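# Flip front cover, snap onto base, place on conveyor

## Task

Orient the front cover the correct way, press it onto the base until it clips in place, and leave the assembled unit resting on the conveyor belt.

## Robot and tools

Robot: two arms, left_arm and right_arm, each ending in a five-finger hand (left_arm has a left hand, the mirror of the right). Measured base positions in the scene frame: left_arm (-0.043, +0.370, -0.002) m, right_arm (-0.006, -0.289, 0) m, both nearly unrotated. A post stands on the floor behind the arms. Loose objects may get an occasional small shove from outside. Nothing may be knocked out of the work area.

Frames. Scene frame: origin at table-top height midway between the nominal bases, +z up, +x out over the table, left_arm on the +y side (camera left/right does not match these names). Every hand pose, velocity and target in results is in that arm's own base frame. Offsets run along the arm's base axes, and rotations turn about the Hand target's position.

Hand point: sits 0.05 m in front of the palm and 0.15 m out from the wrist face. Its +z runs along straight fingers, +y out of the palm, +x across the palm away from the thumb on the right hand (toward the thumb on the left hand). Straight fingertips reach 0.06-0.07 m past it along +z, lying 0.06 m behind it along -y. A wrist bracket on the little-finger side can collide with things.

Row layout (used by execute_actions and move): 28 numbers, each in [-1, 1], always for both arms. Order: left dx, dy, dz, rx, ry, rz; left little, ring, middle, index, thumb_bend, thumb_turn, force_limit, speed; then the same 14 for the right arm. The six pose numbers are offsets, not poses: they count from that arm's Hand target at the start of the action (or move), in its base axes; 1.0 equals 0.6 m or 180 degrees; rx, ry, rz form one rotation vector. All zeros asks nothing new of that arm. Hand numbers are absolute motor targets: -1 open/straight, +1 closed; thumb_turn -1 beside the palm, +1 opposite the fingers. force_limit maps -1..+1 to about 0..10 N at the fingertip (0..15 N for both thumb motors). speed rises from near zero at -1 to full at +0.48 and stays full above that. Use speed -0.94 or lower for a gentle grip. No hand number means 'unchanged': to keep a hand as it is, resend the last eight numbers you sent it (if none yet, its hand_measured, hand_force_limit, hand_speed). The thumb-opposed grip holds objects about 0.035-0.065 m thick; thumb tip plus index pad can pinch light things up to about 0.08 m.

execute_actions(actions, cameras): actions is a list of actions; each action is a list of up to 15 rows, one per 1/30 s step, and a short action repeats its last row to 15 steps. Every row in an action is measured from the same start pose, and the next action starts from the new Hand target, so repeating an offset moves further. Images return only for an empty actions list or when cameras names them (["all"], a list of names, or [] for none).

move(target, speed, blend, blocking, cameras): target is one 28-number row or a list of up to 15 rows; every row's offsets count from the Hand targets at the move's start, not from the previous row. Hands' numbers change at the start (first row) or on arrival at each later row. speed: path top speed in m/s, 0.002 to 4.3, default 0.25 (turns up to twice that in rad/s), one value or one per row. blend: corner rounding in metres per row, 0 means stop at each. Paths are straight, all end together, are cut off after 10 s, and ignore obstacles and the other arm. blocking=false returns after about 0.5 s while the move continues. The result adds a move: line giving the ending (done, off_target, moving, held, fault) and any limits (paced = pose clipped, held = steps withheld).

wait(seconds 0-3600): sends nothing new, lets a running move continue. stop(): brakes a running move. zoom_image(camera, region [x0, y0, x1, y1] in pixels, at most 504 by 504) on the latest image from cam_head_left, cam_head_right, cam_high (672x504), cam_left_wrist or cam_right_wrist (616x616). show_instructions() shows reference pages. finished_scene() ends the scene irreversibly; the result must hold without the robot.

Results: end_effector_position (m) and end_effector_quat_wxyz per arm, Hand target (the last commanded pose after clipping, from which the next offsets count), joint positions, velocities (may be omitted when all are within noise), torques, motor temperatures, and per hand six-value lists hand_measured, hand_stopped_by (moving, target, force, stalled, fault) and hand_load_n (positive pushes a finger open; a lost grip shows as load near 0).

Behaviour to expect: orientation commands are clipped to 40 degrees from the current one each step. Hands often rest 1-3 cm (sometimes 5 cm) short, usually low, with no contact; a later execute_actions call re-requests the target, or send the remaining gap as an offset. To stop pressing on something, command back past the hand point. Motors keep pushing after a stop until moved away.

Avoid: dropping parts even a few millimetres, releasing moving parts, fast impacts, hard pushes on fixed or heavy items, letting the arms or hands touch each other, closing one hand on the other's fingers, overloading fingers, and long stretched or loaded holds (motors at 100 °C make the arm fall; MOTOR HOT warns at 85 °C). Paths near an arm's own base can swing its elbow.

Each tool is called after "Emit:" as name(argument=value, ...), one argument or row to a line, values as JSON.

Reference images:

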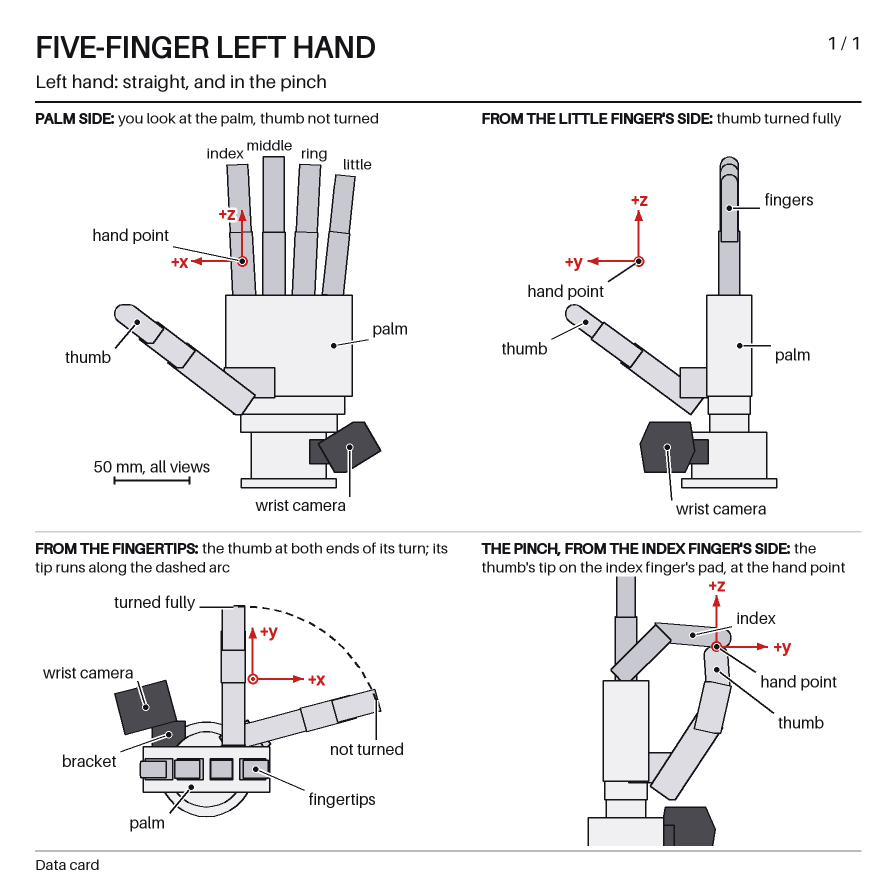

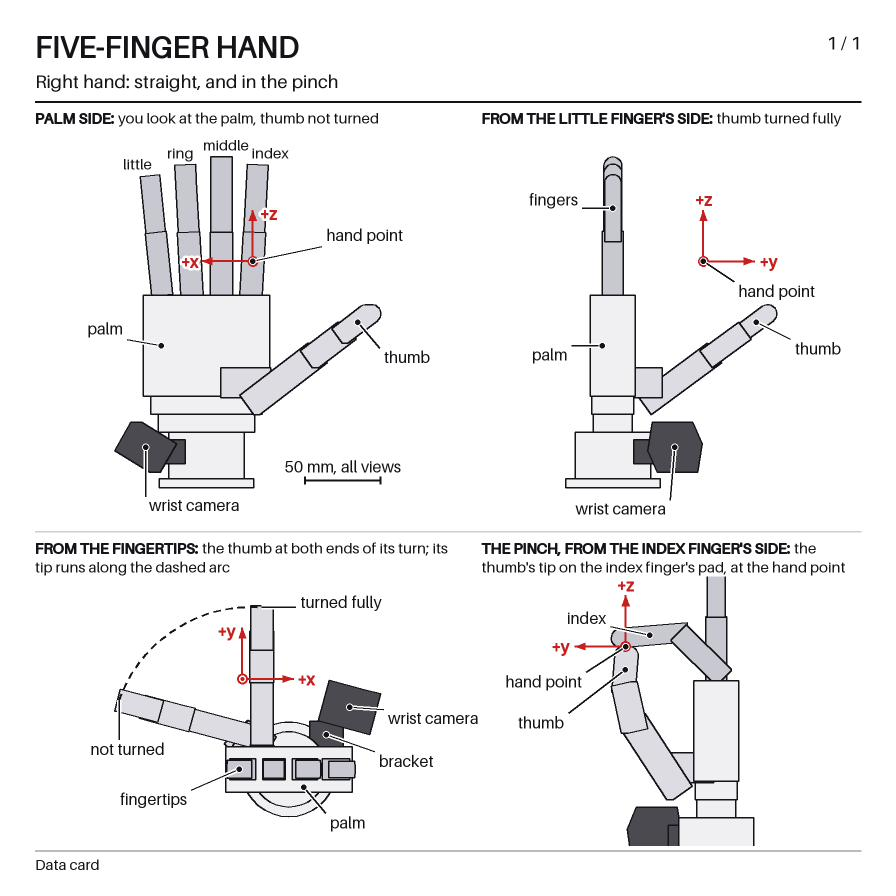

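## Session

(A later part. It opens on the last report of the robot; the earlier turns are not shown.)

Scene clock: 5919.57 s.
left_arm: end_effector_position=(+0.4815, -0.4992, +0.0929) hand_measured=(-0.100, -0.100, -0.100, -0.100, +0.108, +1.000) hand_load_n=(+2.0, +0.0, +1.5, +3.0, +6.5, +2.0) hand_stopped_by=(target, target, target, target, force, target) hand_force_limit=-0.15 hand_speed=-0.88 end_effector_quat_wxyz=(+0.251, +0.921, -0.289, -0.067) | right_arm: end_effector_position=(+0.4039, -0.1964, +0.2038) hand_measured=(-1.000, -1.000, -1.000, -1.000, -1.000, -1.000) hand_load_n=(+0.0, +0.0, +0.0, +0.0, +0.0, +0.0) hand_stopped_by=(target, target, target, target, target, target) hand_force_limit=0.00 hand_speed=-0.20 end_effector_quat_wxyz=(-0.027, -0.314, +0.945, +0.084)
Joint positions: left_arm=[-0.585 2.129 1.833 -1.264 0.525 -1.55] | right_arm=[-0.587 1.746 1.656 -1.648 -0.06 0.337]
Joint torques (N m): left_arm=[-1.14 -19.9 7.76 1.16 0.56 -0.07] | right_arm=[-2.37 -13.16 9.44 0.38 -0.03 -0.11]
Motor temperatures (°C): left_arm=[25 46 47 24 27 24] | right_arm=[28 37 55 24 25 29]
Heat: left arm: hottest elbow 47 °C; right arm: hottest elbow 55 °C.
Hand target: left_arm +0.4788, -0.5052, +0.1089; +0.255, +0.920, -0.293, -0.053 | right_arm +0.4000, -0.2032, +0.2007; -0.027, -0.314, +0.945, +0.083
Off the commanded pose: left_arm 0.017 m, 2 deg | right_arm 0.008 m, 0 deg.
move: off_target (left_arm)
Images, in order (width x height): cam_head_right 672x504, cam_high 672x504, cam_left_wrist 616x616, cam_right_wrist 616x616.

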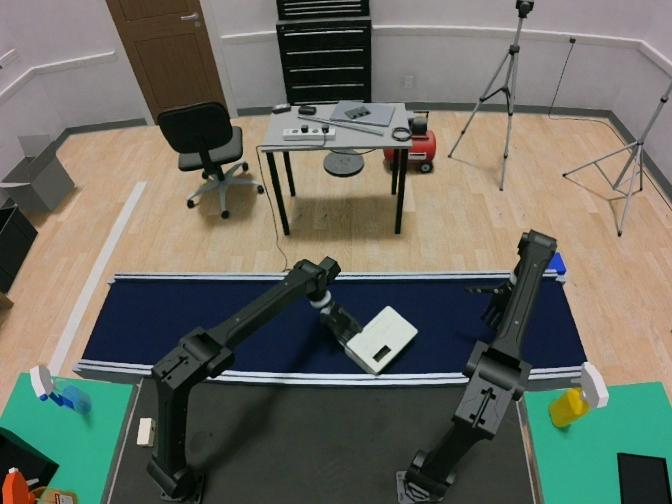

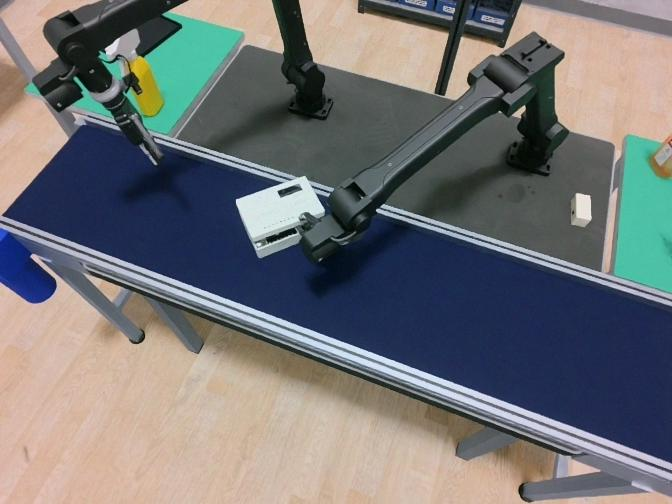

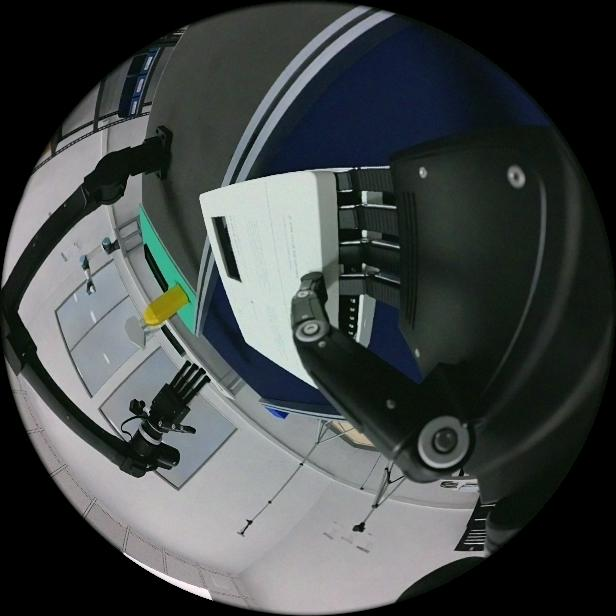

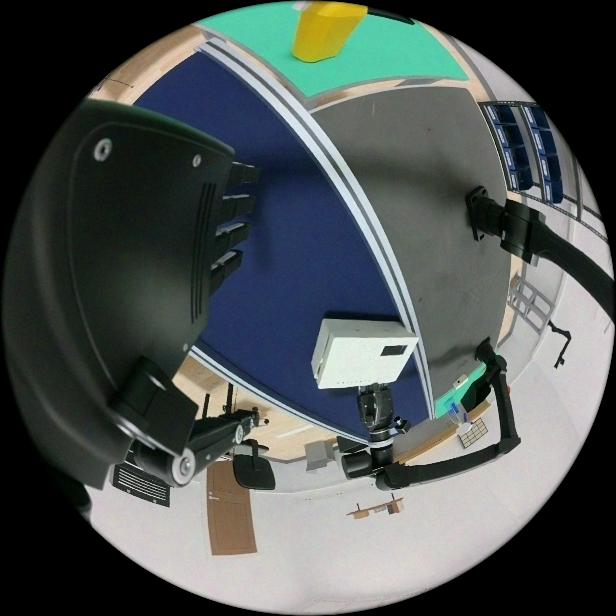

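Emit:
move(
  target=[
    [0,0,0.025,0,0,0,-0.1,-0.1,-0.1,-0.1,0.4,1,-0.15,-0.88,0,0,0,0,0,0,-1,-1,-1,-1,-1,-1,0,-0.2],
    [0.0155,0.0095,0.025,0,0,0,-0.1,-0.1,-0.1,-0.1,0.4,1,-0.15,-0.88,0,0,0,0,0,0,-1,-1,-1,-1,-1,-1,0,-0.2],
  ],
  speed=0.04,
  cameras=["cam_high","cam_head_right","cam_right_wrist"],
)

Emit:
zoom_image(
  camera="cam_right_wrist",
  region=[305, 310, 435, 410],
)

Emit:
zoom_image(
  camera="cam_high",
  region=[220, 140, 340, 270],
)

Emit:
zoom_image(
  camera="cam_head_right",
  region=[320, 280, 440, 400],
)

Scene clock: 5961.57 s.
left_arm: end_effector_position=(+0.4776, -0.4966, +0.1012) hand_measured=(-0.100, -0.100, -0.100, -0.100, +0.108, +1.000) hand_load_n=(+2.0, +0.0, +1.5, +3.0, +6.5, +2.0) hand_stopped_by=(target, target, target, target, force, target) hand_force_limit=-0.15 hand_speed=-0.88 end_effector_quat_wxyz=(+0.249, +0.922, -0.287, -0.072) | right_arm: end_effector_position=(+0.4039, -0.1964, +0.2038) hand_measured=(-1.000, -1.000, -1.000, -1.000, -1.000, -1.000) hand_load_n=(+0.0, +0.0, +0.0, +0.0, +0.0, +0.0) hand_stopped_by=(target, target, target, target, target, target) hand_force_limit=0.00 hand_speed=-0.20 end_effector_quat_wxyz=(-0.027, -0.314, +0.945, +0.084)
Joint positions: left_arm=[-0.585 2.115 1.832 -1.288 0.525 -1.551] | right_arm=[-0.587 1.746 1.656 -1.648 -0.06 0.337]
Joint torques (N m): left_arm=[0.73 -18.73 11.1 0.13 0.59 0.13] | right_arm=[-2.37 -13.27 9.46 0.38 -0.04 -0.11]
Motor temperatures (°C): left_arm=[25 52 47 24 27 24] | right_arm=[28 38 54 24 25 29]
Heat: left arm: hottest shoulder 52 °C; right arm: hottest elbow 54 °C.
Hand target: left_arm +0.4881, -0.4995, +0.1239; +0.255, +0.920, -0.293, -0.053 | right_arm +0.4000, -0.2032, +0.2007; -0.027, -0.314, +0.945, +0.083
Off the commanded pose: left_arm 0.025 m, 2 deg | right_arm 0.008 m, 0 deg.
move: off_target (left_arm)
Images, in order (width x height): cam_head_right 672x504, cam_high 672x504, cam_right_wrist 616x616.

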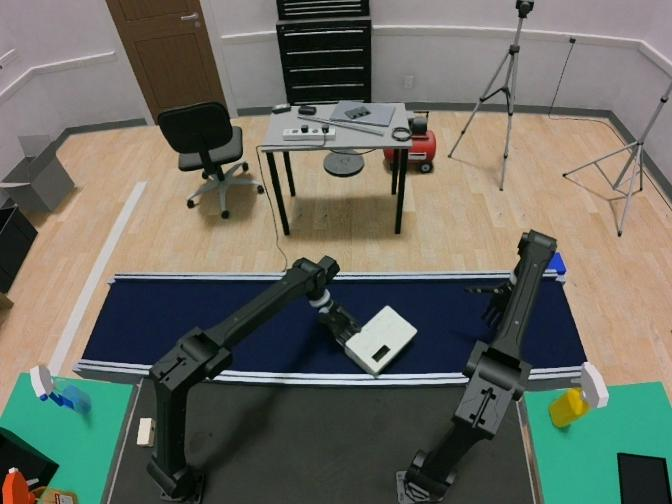

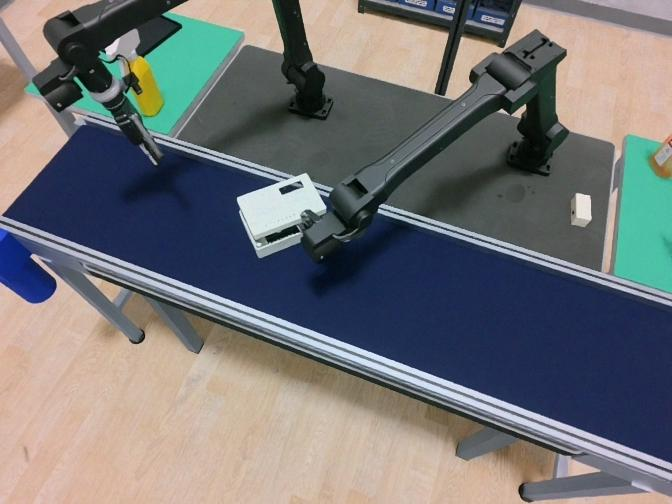

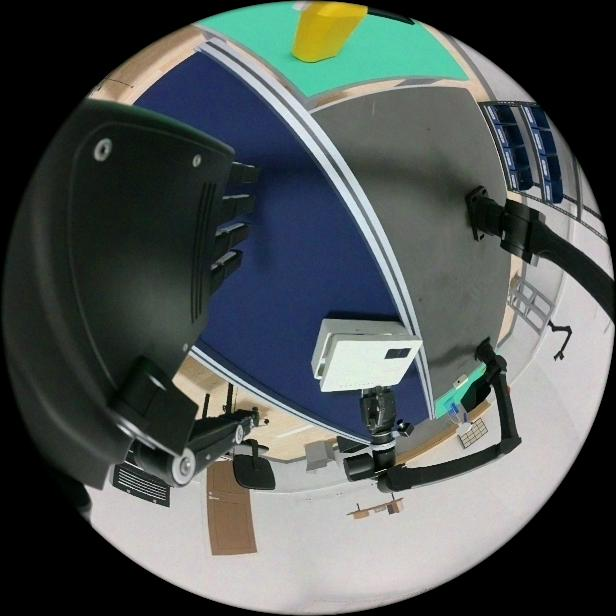

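Scaled by 3.877 from the camera's image (finer frame: 880x880).

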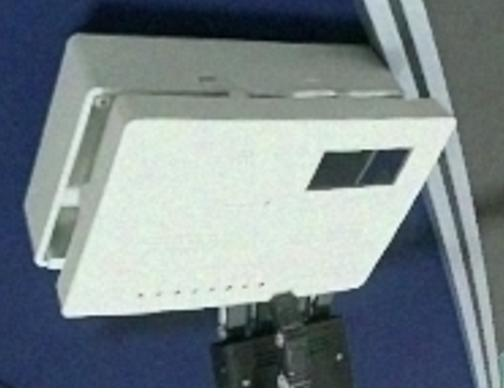

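Scaled by 3.877 from the camera's image (finer frame: 960x720).

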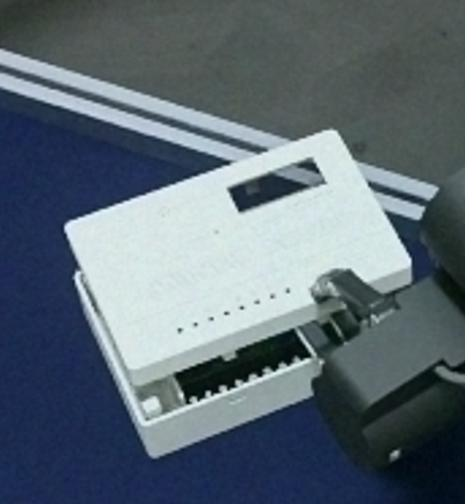

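Scaled by 4.200 from the camera's image (finer frame: 960x720).

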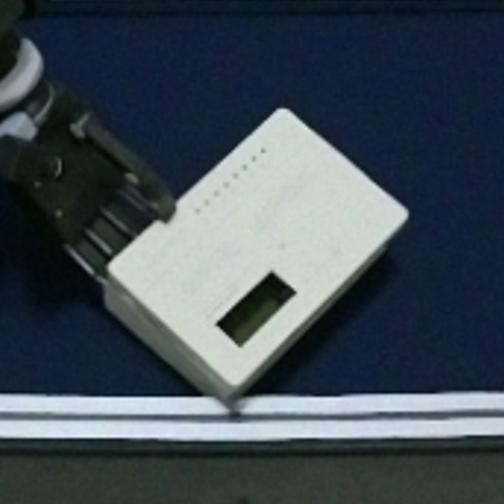

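Emit:
move(
  target=[
    [0.0135,0.005,0,0,0,0,-0.1,-0.1,-0.1,-0.1,0.4,1,-0.15,-0.88,0,0,0,0,0,0,-1,-1,-1,-1,-1,-1,0,-0.2],
  ],
  speed=0.04,
)

Scene clock: 5969.87 s.
left_arm: end_effector_position=(+0.4798, -0.4933, +0.1046) hand_measured=(-0.100, -0.100, -0.100, -0.100, +0.108, +1.000) hand_load_n=(+2.0, +0.5, +1.5, +3.0, +6.0, +2.0) hand_stopped_by=(target, target, target, target, force, target) hand_force_limit=-0.15 hand_speed=-0.88 end_effector_quat_wxyz=(+0.249, +0.922, -0.288, -0.074) | right_arm: end_effector_position=(+0.4039, -0.1964, +0.2038) hand_measured=(-1.000, -1.000, -1.000, -1.000, -1.000, -1.000) hand_load_n=(+0.0, +0.0, +0.0, +0.0, +0.0, +0.0) hand_stopped_by=(target, target, target, target, target, target) hand_force_limit=0.00 hand_speed=-0.20 end_effector_quat_wxyz=(-0.027, -0.314, +0.945, +0.084)
Joint positions: left_arm=[-0.579 2.115 1.842 -1.304 0.524 -1.543] | right_arm=[-0.587 1.746 1.656 -1.648 -0.06 0.337]
Joint torques (N m): left_arm=[0.15 -17.67 12.27 0.21 0.6 0.18] | right_arm=[-2.26 -13.27 9.46 0.36 -0.04 -0.12]
Heat: left arm: hottest shoulder 52 °C; right arm: hottest elbow 54 °C.
Hand target: left_arm +0.4961, -0.4966, +0.1240; +0.255, +0.920, -0.294, -0.053 | right_arm +0.4000, -0.2032, +0.2007; -0.027, -0.314, +0.945, +0.083
Off the commanded pose: left_arm 0.026 m, 3 deg | right_arm 0.008 m, 0 deg.
move: off_target (left_arm)

Emit:
move(
  target=[
    [0.02,-0.002,-0.01,0,0,0,-0.1,-0.1,-0.1,-0.1,0.4,1,-0.15,-0.88,0,0,0,0,0,0,-1,-1,-1,-1,-1,-1,0,-0.2],
  ],
  speed=0.04,
  cameras=["cam_high","cam_head_right","cam_right_wrist"],
)

Emit:
zoom_image(
  camera="cam_right_wrist",
  region=[305, 310, 435, 410],
)

Emit:
zoom_image(
  camera="cam_high",
  region=[220, 140, 340, 270],
)

Emit:
zoom_image(
  camera="cam_head_right",
  region=[320, 280, 440, 400],
)

Scene clock: 5979.67 s.
left_arm: end_effector_position=(+0.4928, -0.4940, +0.1058) hand_measured=(-0.100, -0.100, -0.100, -0.100, +0.108, +1.000) hand_load_n=(+2.0, +0.0, +1.5, +3.0, +6.5, +2.0) hand_stopped_by=(target, target, target, target, force, target) hand_force_limit=-0.15 hand_speed=-0.88 end_effector_quat_wxyz=(+0.250, +0.922, -0.288, -0.068) | right_arm: end_effector_position=(+0.4039, -0.1964, +0.2038) hand_measured=(-1.000, -1.000, -1.000, -1.000, -1.000, -1.000) hand_load_n=(+0.0, +0.0, +0.0, +0.0, +0.0, +0.0) hand_stopped_by=(target, target, target, target, target, target) hand_force_limit=0.00 hand_speed=-0.20 end_effector_quat_wxyz=(-0.027, -0.314, +0.945, +0.084)
Joint positions: left_arm=[-0.569 2.14 1.887 -1.318 0.524 -1.534] | right_arm=[-0.587 1.746 1.656 -1.648 -0.06 0.337]
Joint torques (N m): left_arm=[0.62 -17.2 12.44 0.17 0.61 0.11] | right_arm=[-2.32 -13.22 9.48 0.38 -0.04 -0.12]
Heat: left arm: hottest shoulder 52 °C; right arm: hottest elbow 54 °C.
Hand target: left_arm +0.5082, -0.4977, +0.1179; +0.255, +0.920, -0.293, -0.053 | right_arm +0.4000, -0.2032, +0.2007; -0.027, -0.314, +0.945, +0.083
Off the commanded pose: left_arm 0.020 m, 2 deg | right_arm 0.008 m, 0 deg.
move: off_target (left_arm)
Images, in order (width x height): cam_head_right 672x504, cam_high 672x504, cam_right_wrist 616x616.

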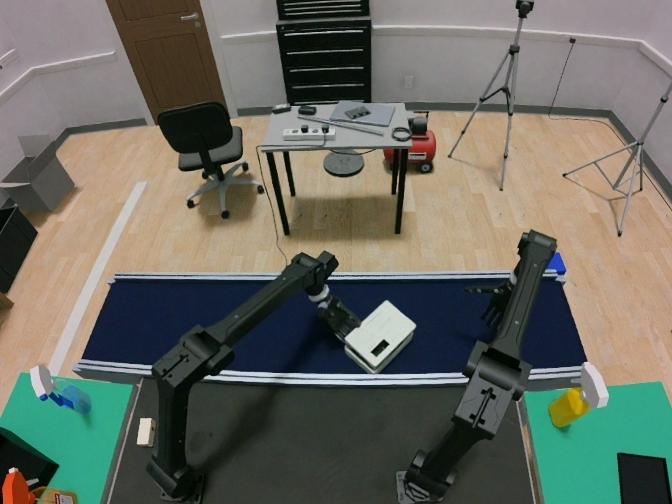

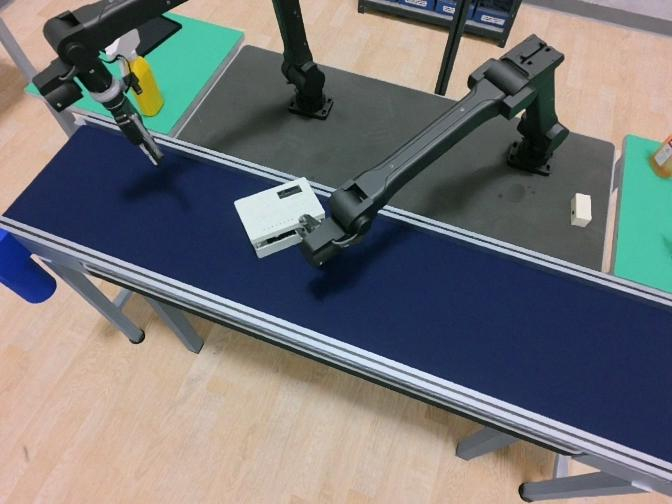

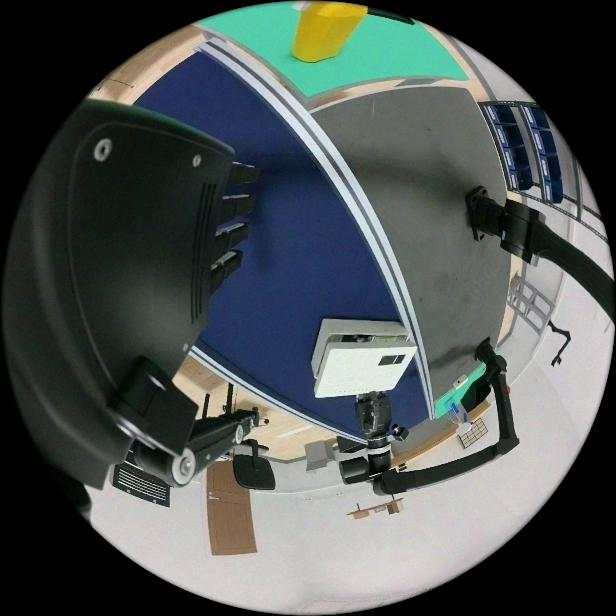

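Scaled by 3.877 from the camera's image (finer frame: 880x880).

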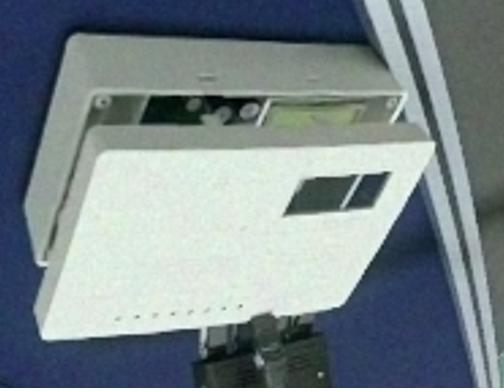

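Scaled by 3.877 from the camera's image (finer frame: 960x720).

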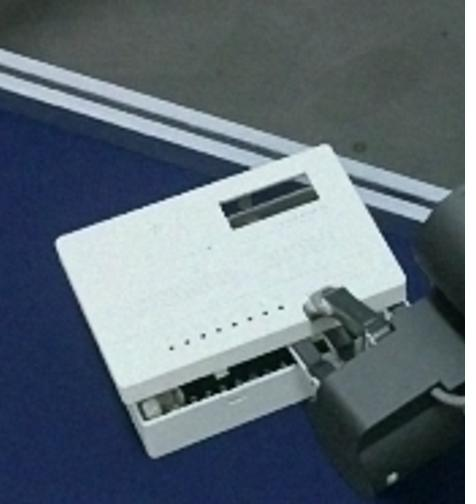

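Scaled by 4.200 from the camera's image (finer frame: 960x720).

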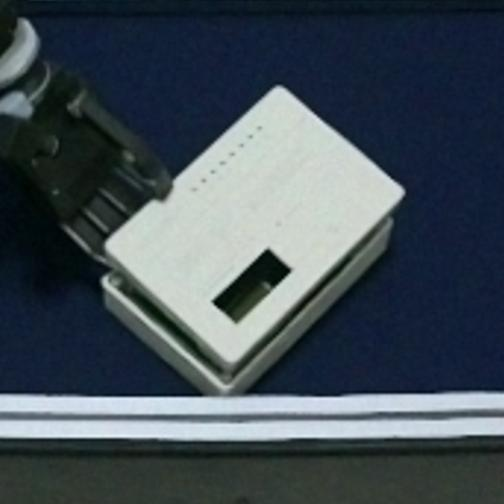

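Emit:
move(
  target=[
    [-0.006,0.0,-0.02,0,0,0,-0.1,-0.1,-0.1,-0.1,0.4,1,-0.15,-0.88,0,0,0,0,0,0,-1,-1,-1,-1,-1,-1,0,-0.2],
  ],
  speed=0.03,
  cameras=["cam_high","cam_head_right","cam_right_wrist"],
)

Emit:
zoom_image(
  camera="cam_right_wrist",
  region=[305, 310, 435, 410],
)

Emit:
zoom_image(
  camera="cam_high",
  region=[220, 140, 340, 270],
)

Emit:
zoom_image(
  camera="cam_head_right",
  region=[320, 280, 440, 400],
)

Scene clock: 6020.03 s.
left_arm: end_effector_position=(+0.4940, -0.4948, +0.1060) hand_measured=(-0.100, -0.100, -0.100, -0.100, +0.108, +1.000) hand_load_n=(+2.0, +0.0, +1.5, +3.0, +6.5, +2.0) hand_stopped_by=(target, target, target, target, force, target) hand_force_limit=-0.15 hand_speed=-0.88 end_effector_quat_wxyz=(+0.251, +0.922, -0.289, -0.065) | right_arm: end_effector_position=(+0.4039, -0.1964, +0.2038) hand_measured=(-1.000, -1.000, -1.000, -1.000, -1.000, -1.000) hand_load_n=(+0.0, +0.0, +0.0, +0.0, +0.0, +0.0) hand_stopped_by=(target, target, target, target, target, target) hand_force_limit=0.00 hand_speed=-0.20 end_effector_quat_wxyz=(-0.027, -0.314, +0.945, +0.084)
Joint positions: left_arm=[-0.569 2.14 1.887 -1.312 0.524 -1.533] | right_arm=[-0.587 1.746 1.656 -1.648 -0.06 0.337]
Joint velocities: left_arm=[0.005 -0.005 -0.002 0.002 -0.007 0.154] | right_arm=[within noise]
Joint torques (N m): left_arm=[0.73 -17.14 10.17 1.21 0.61 0.14] | right_arm=[-2.2 -13.16 9.48 0.38 -0.03 -0.12]
Motor temperatures (°C): left_arm=[25 46 53 24 27 24] | right_arm=[28 38 54 24 25 29]
Heat: left arm: hottest elbow 53 °C; right arm: hottest elbow 54 °C.
Hand target: left_arm +0.5046, -0.4977, +0.1059; +0.255, +0.920, -0.293, -0.053 | right_arm +0.4000, -0.2032, +0.2007; -0.027, -0.314, +0.945, +0.083
Off the commanded pose: left_arm 0.011 m, 2 deg | right_arm 0.008 m, 0 deg.
move: off_target (left_arm)
Images, in order (width x height): cam_head_right 672x504, cam_high 672x504, cam_right_wrist 616x616.

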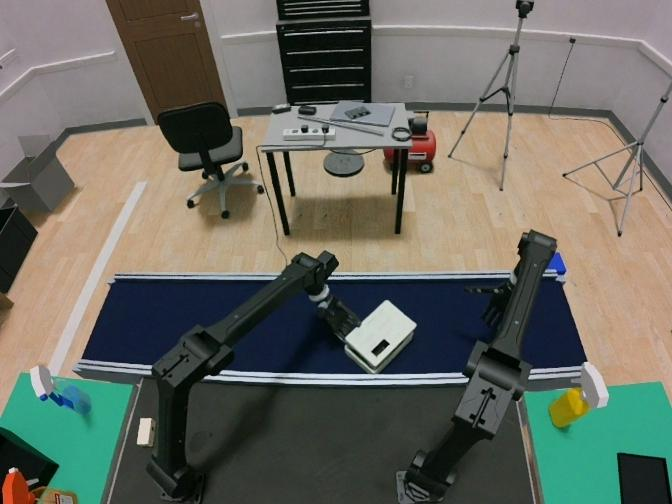

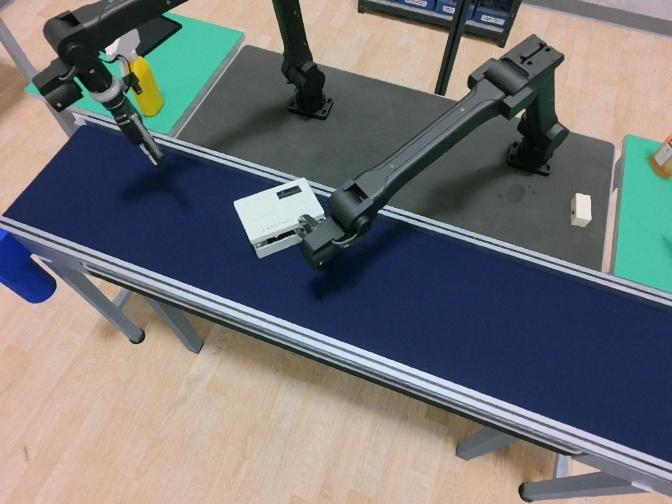

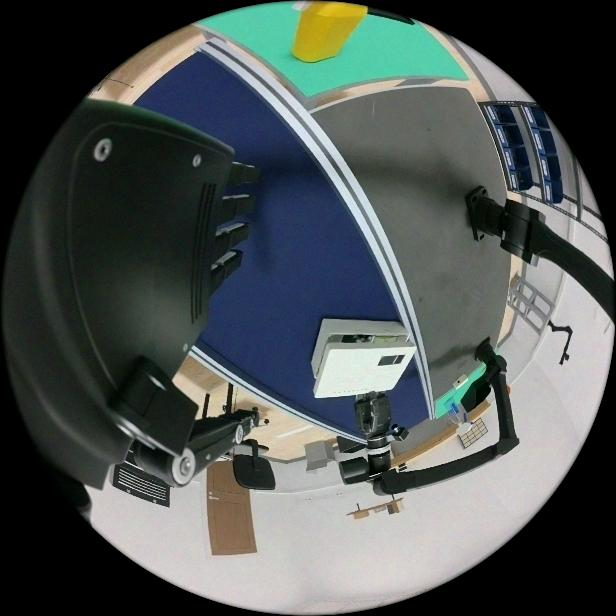

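Scaled by 3.877 from the camera's image (finer frame: 880x880).

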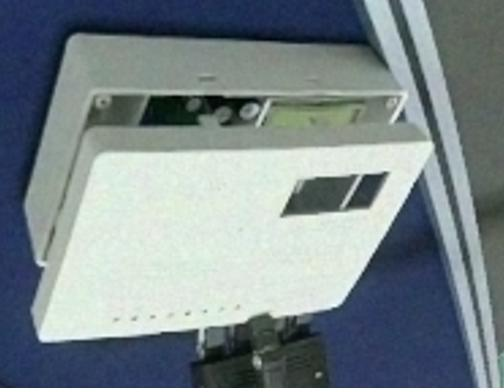

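Scaled by 3.877 from the camera's image (finer frame: 960x720).

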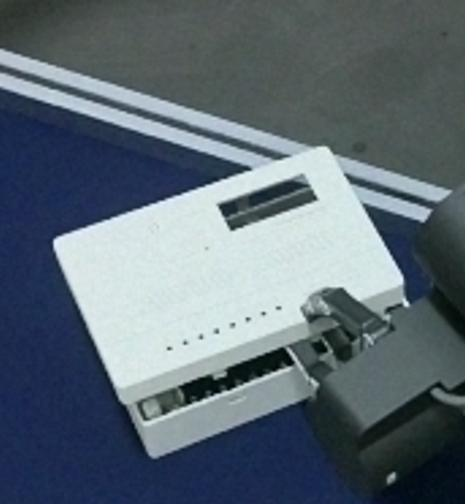

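Scaled by 4.200 from the camera's image (finer frame: 960x720).

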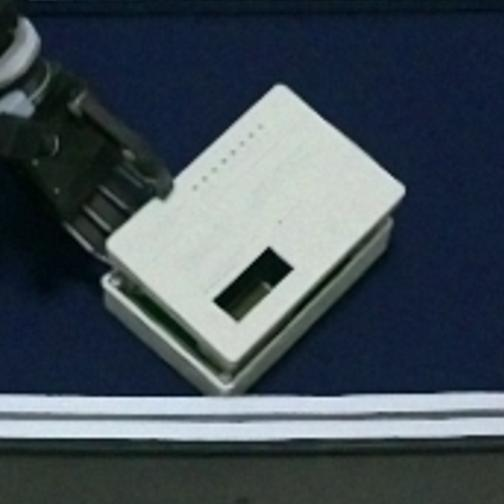

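Emit:
move(
  target=[
    [-0.005,0.002,-0.025,0,0,0,-0.1,-0.1,-0.1,-0.1,0.4,1,-0.15,-0.88,0,0,0,0,0,0,-1,-1,-1,-1,-1,-1,0,-0.2],
  ],
  speed=0.03,
  cameras=["cam_high","cam_head_right","cam_right_wrist"],
)

Emit:
zoom_image(
  camera="cam_right_wrist",
  region=[305, 310, 435, 410],
)

Emit:
zoom_image(
  camera="cam_high",
  region=[220, 140, 340, 270],
)

Emit:
zoom_image(
  camera="cam_head_right",
  region=[320, 280, 440, 400],
)

Scene clock: 6043.80 s.
left_arm: end_effector_position=(+0.4991, -0.4980, +0.1032) hand_measured=(-0.100, -0.100, -0.100, -0.100, +0.108, +1.000) hand_load_n=(+2.0, +0.0, +1.5, +3.0, +6.5, +2.0) hand_stopped_by=(target, target, target, target, force, target) hand_force_limit=-0.15 hand_speed=-0.88 end_effector_quat_wxyz=(+0.255, +0.920, -0.293, -0.051) | right_arm: end_effector_position=(+0.4039, -0.1964, +0.2038) hand_measured=(-1.000, -1.000, -1.000, -1.000, -1.000, -1.000) hand_load_n=(+0.0, +0.0, +0.0, +0.0, +0.0, +0.0) hand_stopped_by=(target, target, target, target, target, target) hand_force_limit=0.00 hand_speed=-0.20 end_effector_quat_wxyz=(-0.027, -0.314, +0.945, +0.084)
Joint positions: left_arm=[-0.569 2.142 1.881 -1.273 0.524 -1.533] | right_arm=[-0.587 1.746 1.656 -1.648 -0.06 0.337]
Joint torques (N m): left_arm=[0.62 -17.2 7.95 1.5 0.62 0.13] | right_arm=[-2.26 -13.22 9.44 0.35 -0.04 -0.11]
Heat: left arm: hottest elbow 53 °C; right arm: hottest elbow 54 °C.
Hand target: left_arm +0.5016, -0.4965, +0.0909; +0.255, +0.920, -0.293, -0.053 | right_arm +0.4000, -0.2032, +0.2007; -0.027, -0.314, +0.945, +0.083
Off the commanded pose: left_arm 0.013 m, 0 deg | right_arm 0.008 m, 0 deg.
move: off_target (left_arm)
Images, in order (width x height): cam_head_right 672x504, cam_high 672x504, cam_right_wrist 616x616.

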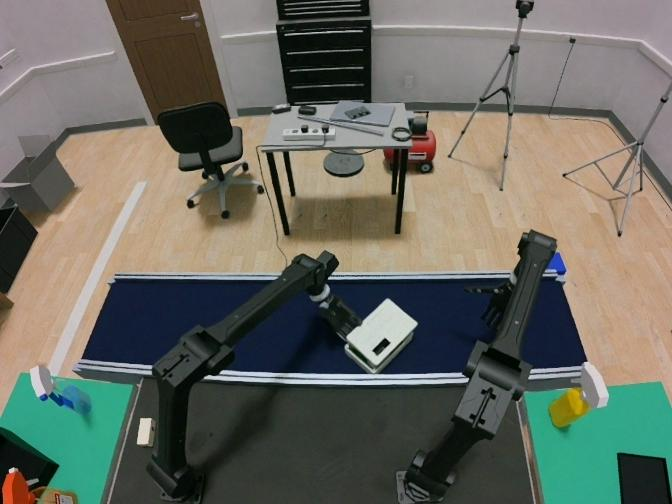

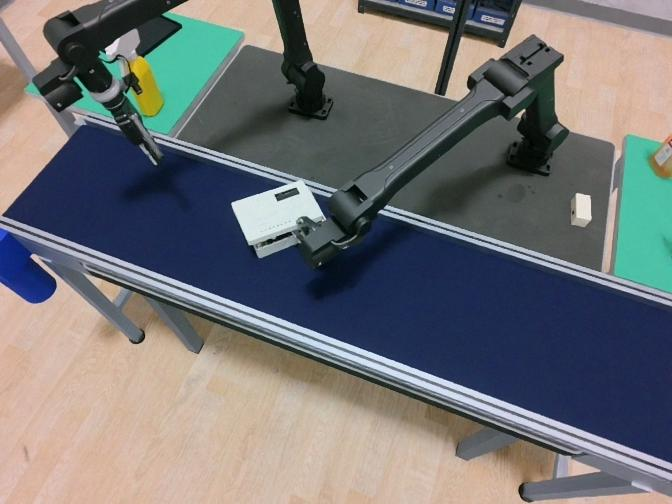

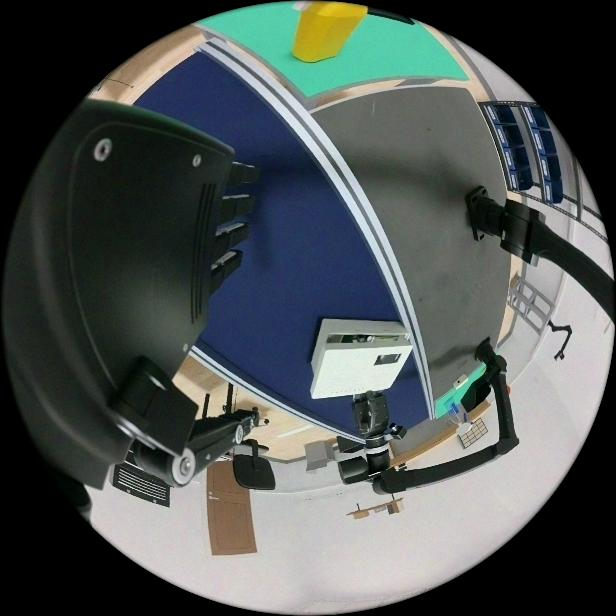

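Scaled by 3.877 from the camera's image (finer frame: 880x880).

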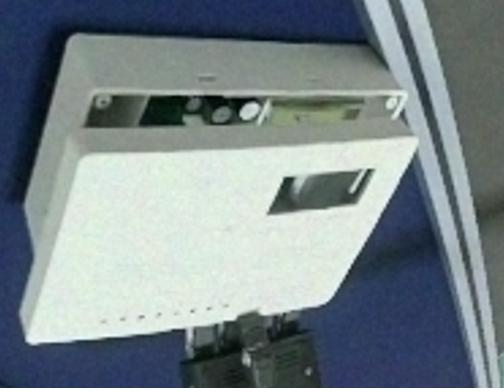

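Scaled by 3.877 from the camera's image (finer frame: 960x720).

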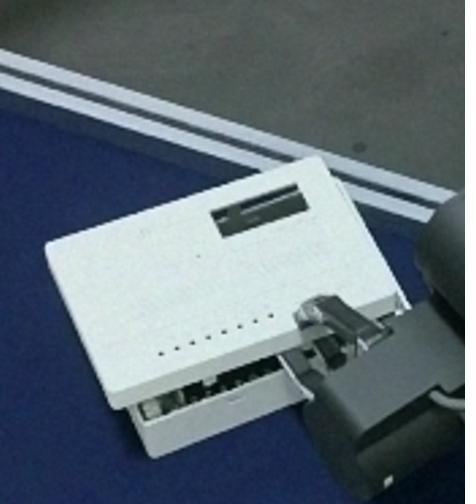

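Scaled by 4.200 from the camera's image (finer frame: 960x720).

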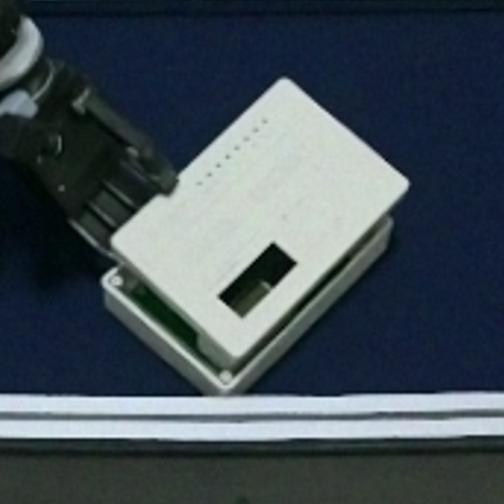

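Emit:
move(
  target=[
    [-0.0275,0.001,0.01,0,0,0,-0.1,-0.1,-0.1,-0.1,0.4,1,-0.15,-0.88,0,0,0,0,0,0,-1,-1,-1,-1,-1,-1,0,-0.2],
  ],
  speed=0.03,
  cameras=["cam_high","cam_head_right","cam_right_wrist"],
)

Emit:
zoom_image(
  camera="cam_right_wrist",
  region=[305, 310, 435, 410],
)

Emit:
zoom_image(
  camera="cam_high",
  region=[220, 140, 340, 270],
)

Emit:
zoom_image(
  camera="cam_head_right",
  region=[320, 280, 440, 400],
)

Scene clock: 6069.70 s.
left_arm: end_effector_position=(+0.4897, -0.4922, +0.0912) hand_measured=(-0.100, -0.100, -0.100, -0.100, +0.108, +1.000) hand_load_n=(+1.5, +0.0, +1.5, +3.0, +6.5, +2.5) hand_stopped_by=(target, target, target, target, force, target) hand_force_limit=-0.15 hand_speed=-0.88 end_effector_quat_wxyz=(+0.253, +0.921, -0.291, -0.059) | right_arm: end_effector_position=(+0.4039, -0.1964, +0.2038) hand_measured=(-1.000, -1.000, -1.000, -1.000, -1.000, -1.000) hand_load_n=(+0.0, +0.0, +0.0, +0.0, +0.0, +0.0) hand_stopped_by=(target, target, target, target, target, target) hand_force_limit=0.00 hand_speed=-0.20 end_effector_quat_wxyz=(-0.027, -0.314, +0.945, +0.084)
Joint positions: left_arm=[-0.569 2.13 1.827 -1.248 0.526 -1.533] | right_arm=[-0.587 1.746 1.656 -1.648 -0.06 0.337]
Joint torques (N m): left_arm=[-0.5 -18.78 7.36 1.1 0.56 -0.03] | right_arm=[-2.26 -13.27 9.44 0.36 -0.04 -0.13]
Heat: left arm: hottest elbow 51 °C; right arm: hottest elbow 54 °C.
Hand target: left_arm +0.4852, -0.4959, +0.0970; +0.255, +0.920, -0.293, -0.053 | right_arm +0.4000, -0.2032, +0.2007; -0.027, -0.314, +0.945, +0.083
Off the commanded pose: left_arm 0.008 m, 1 deg | right_arm 0.008 m, 0 deg.
move: done
Images, in order (width x height): cam_head_right 672x504, cam_high 672x504, cam_right_wrist 616x616.

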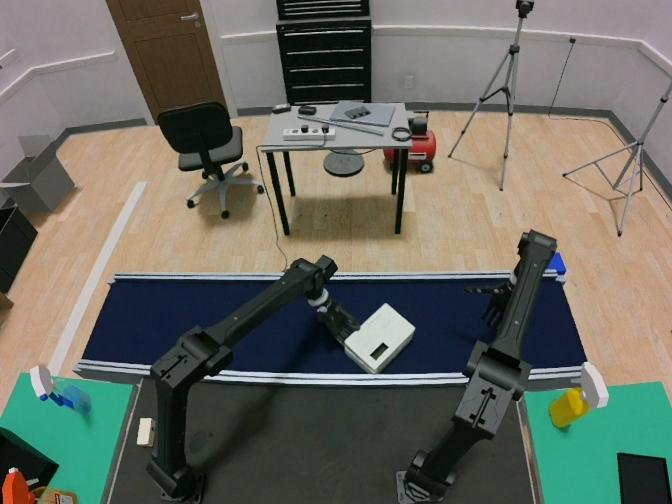

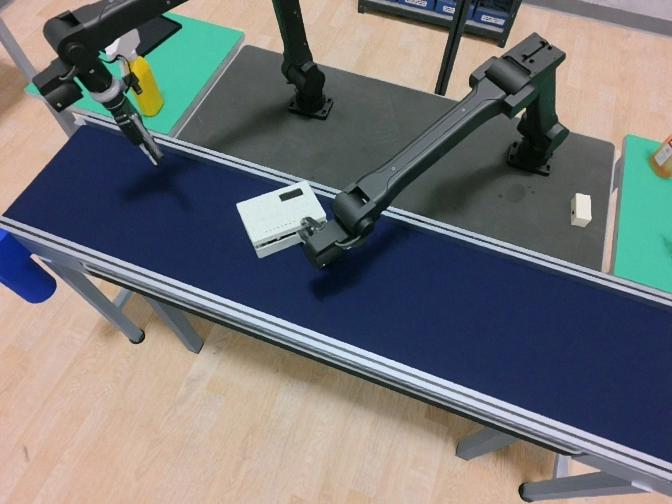

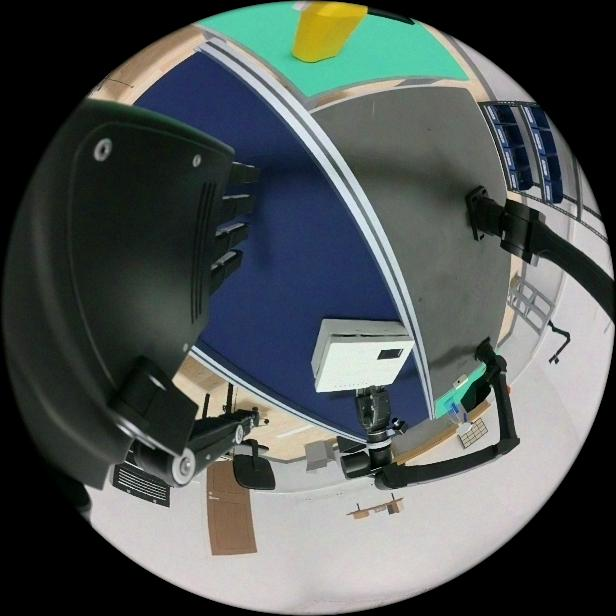

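Scaled by 3.877 from the camera's image (finer frame: 880x880).

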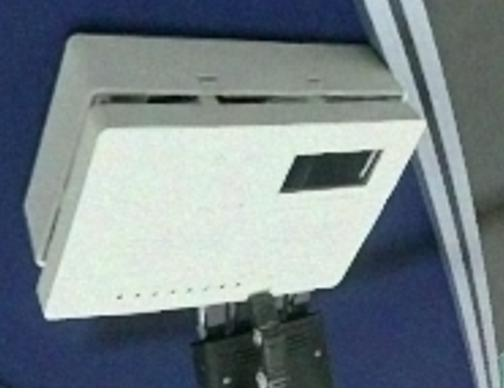

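Scaled by 3.877 from the camera's image (finer frame: 960x720).

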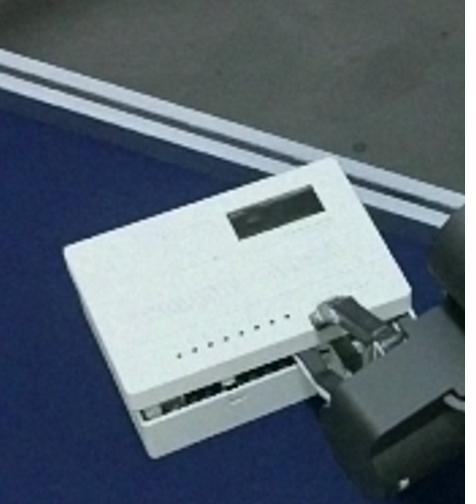

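Scaled by 4.200 from the camera's image (finer frame: 960x720).

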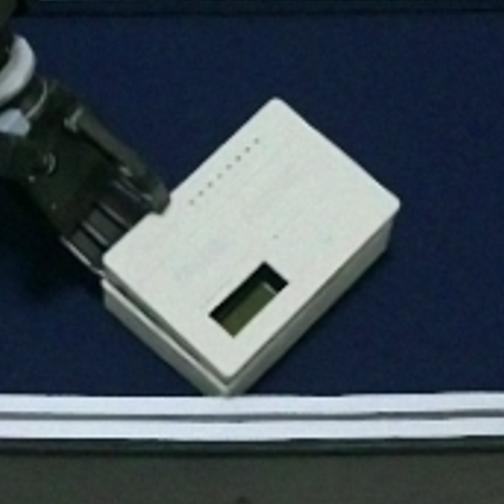

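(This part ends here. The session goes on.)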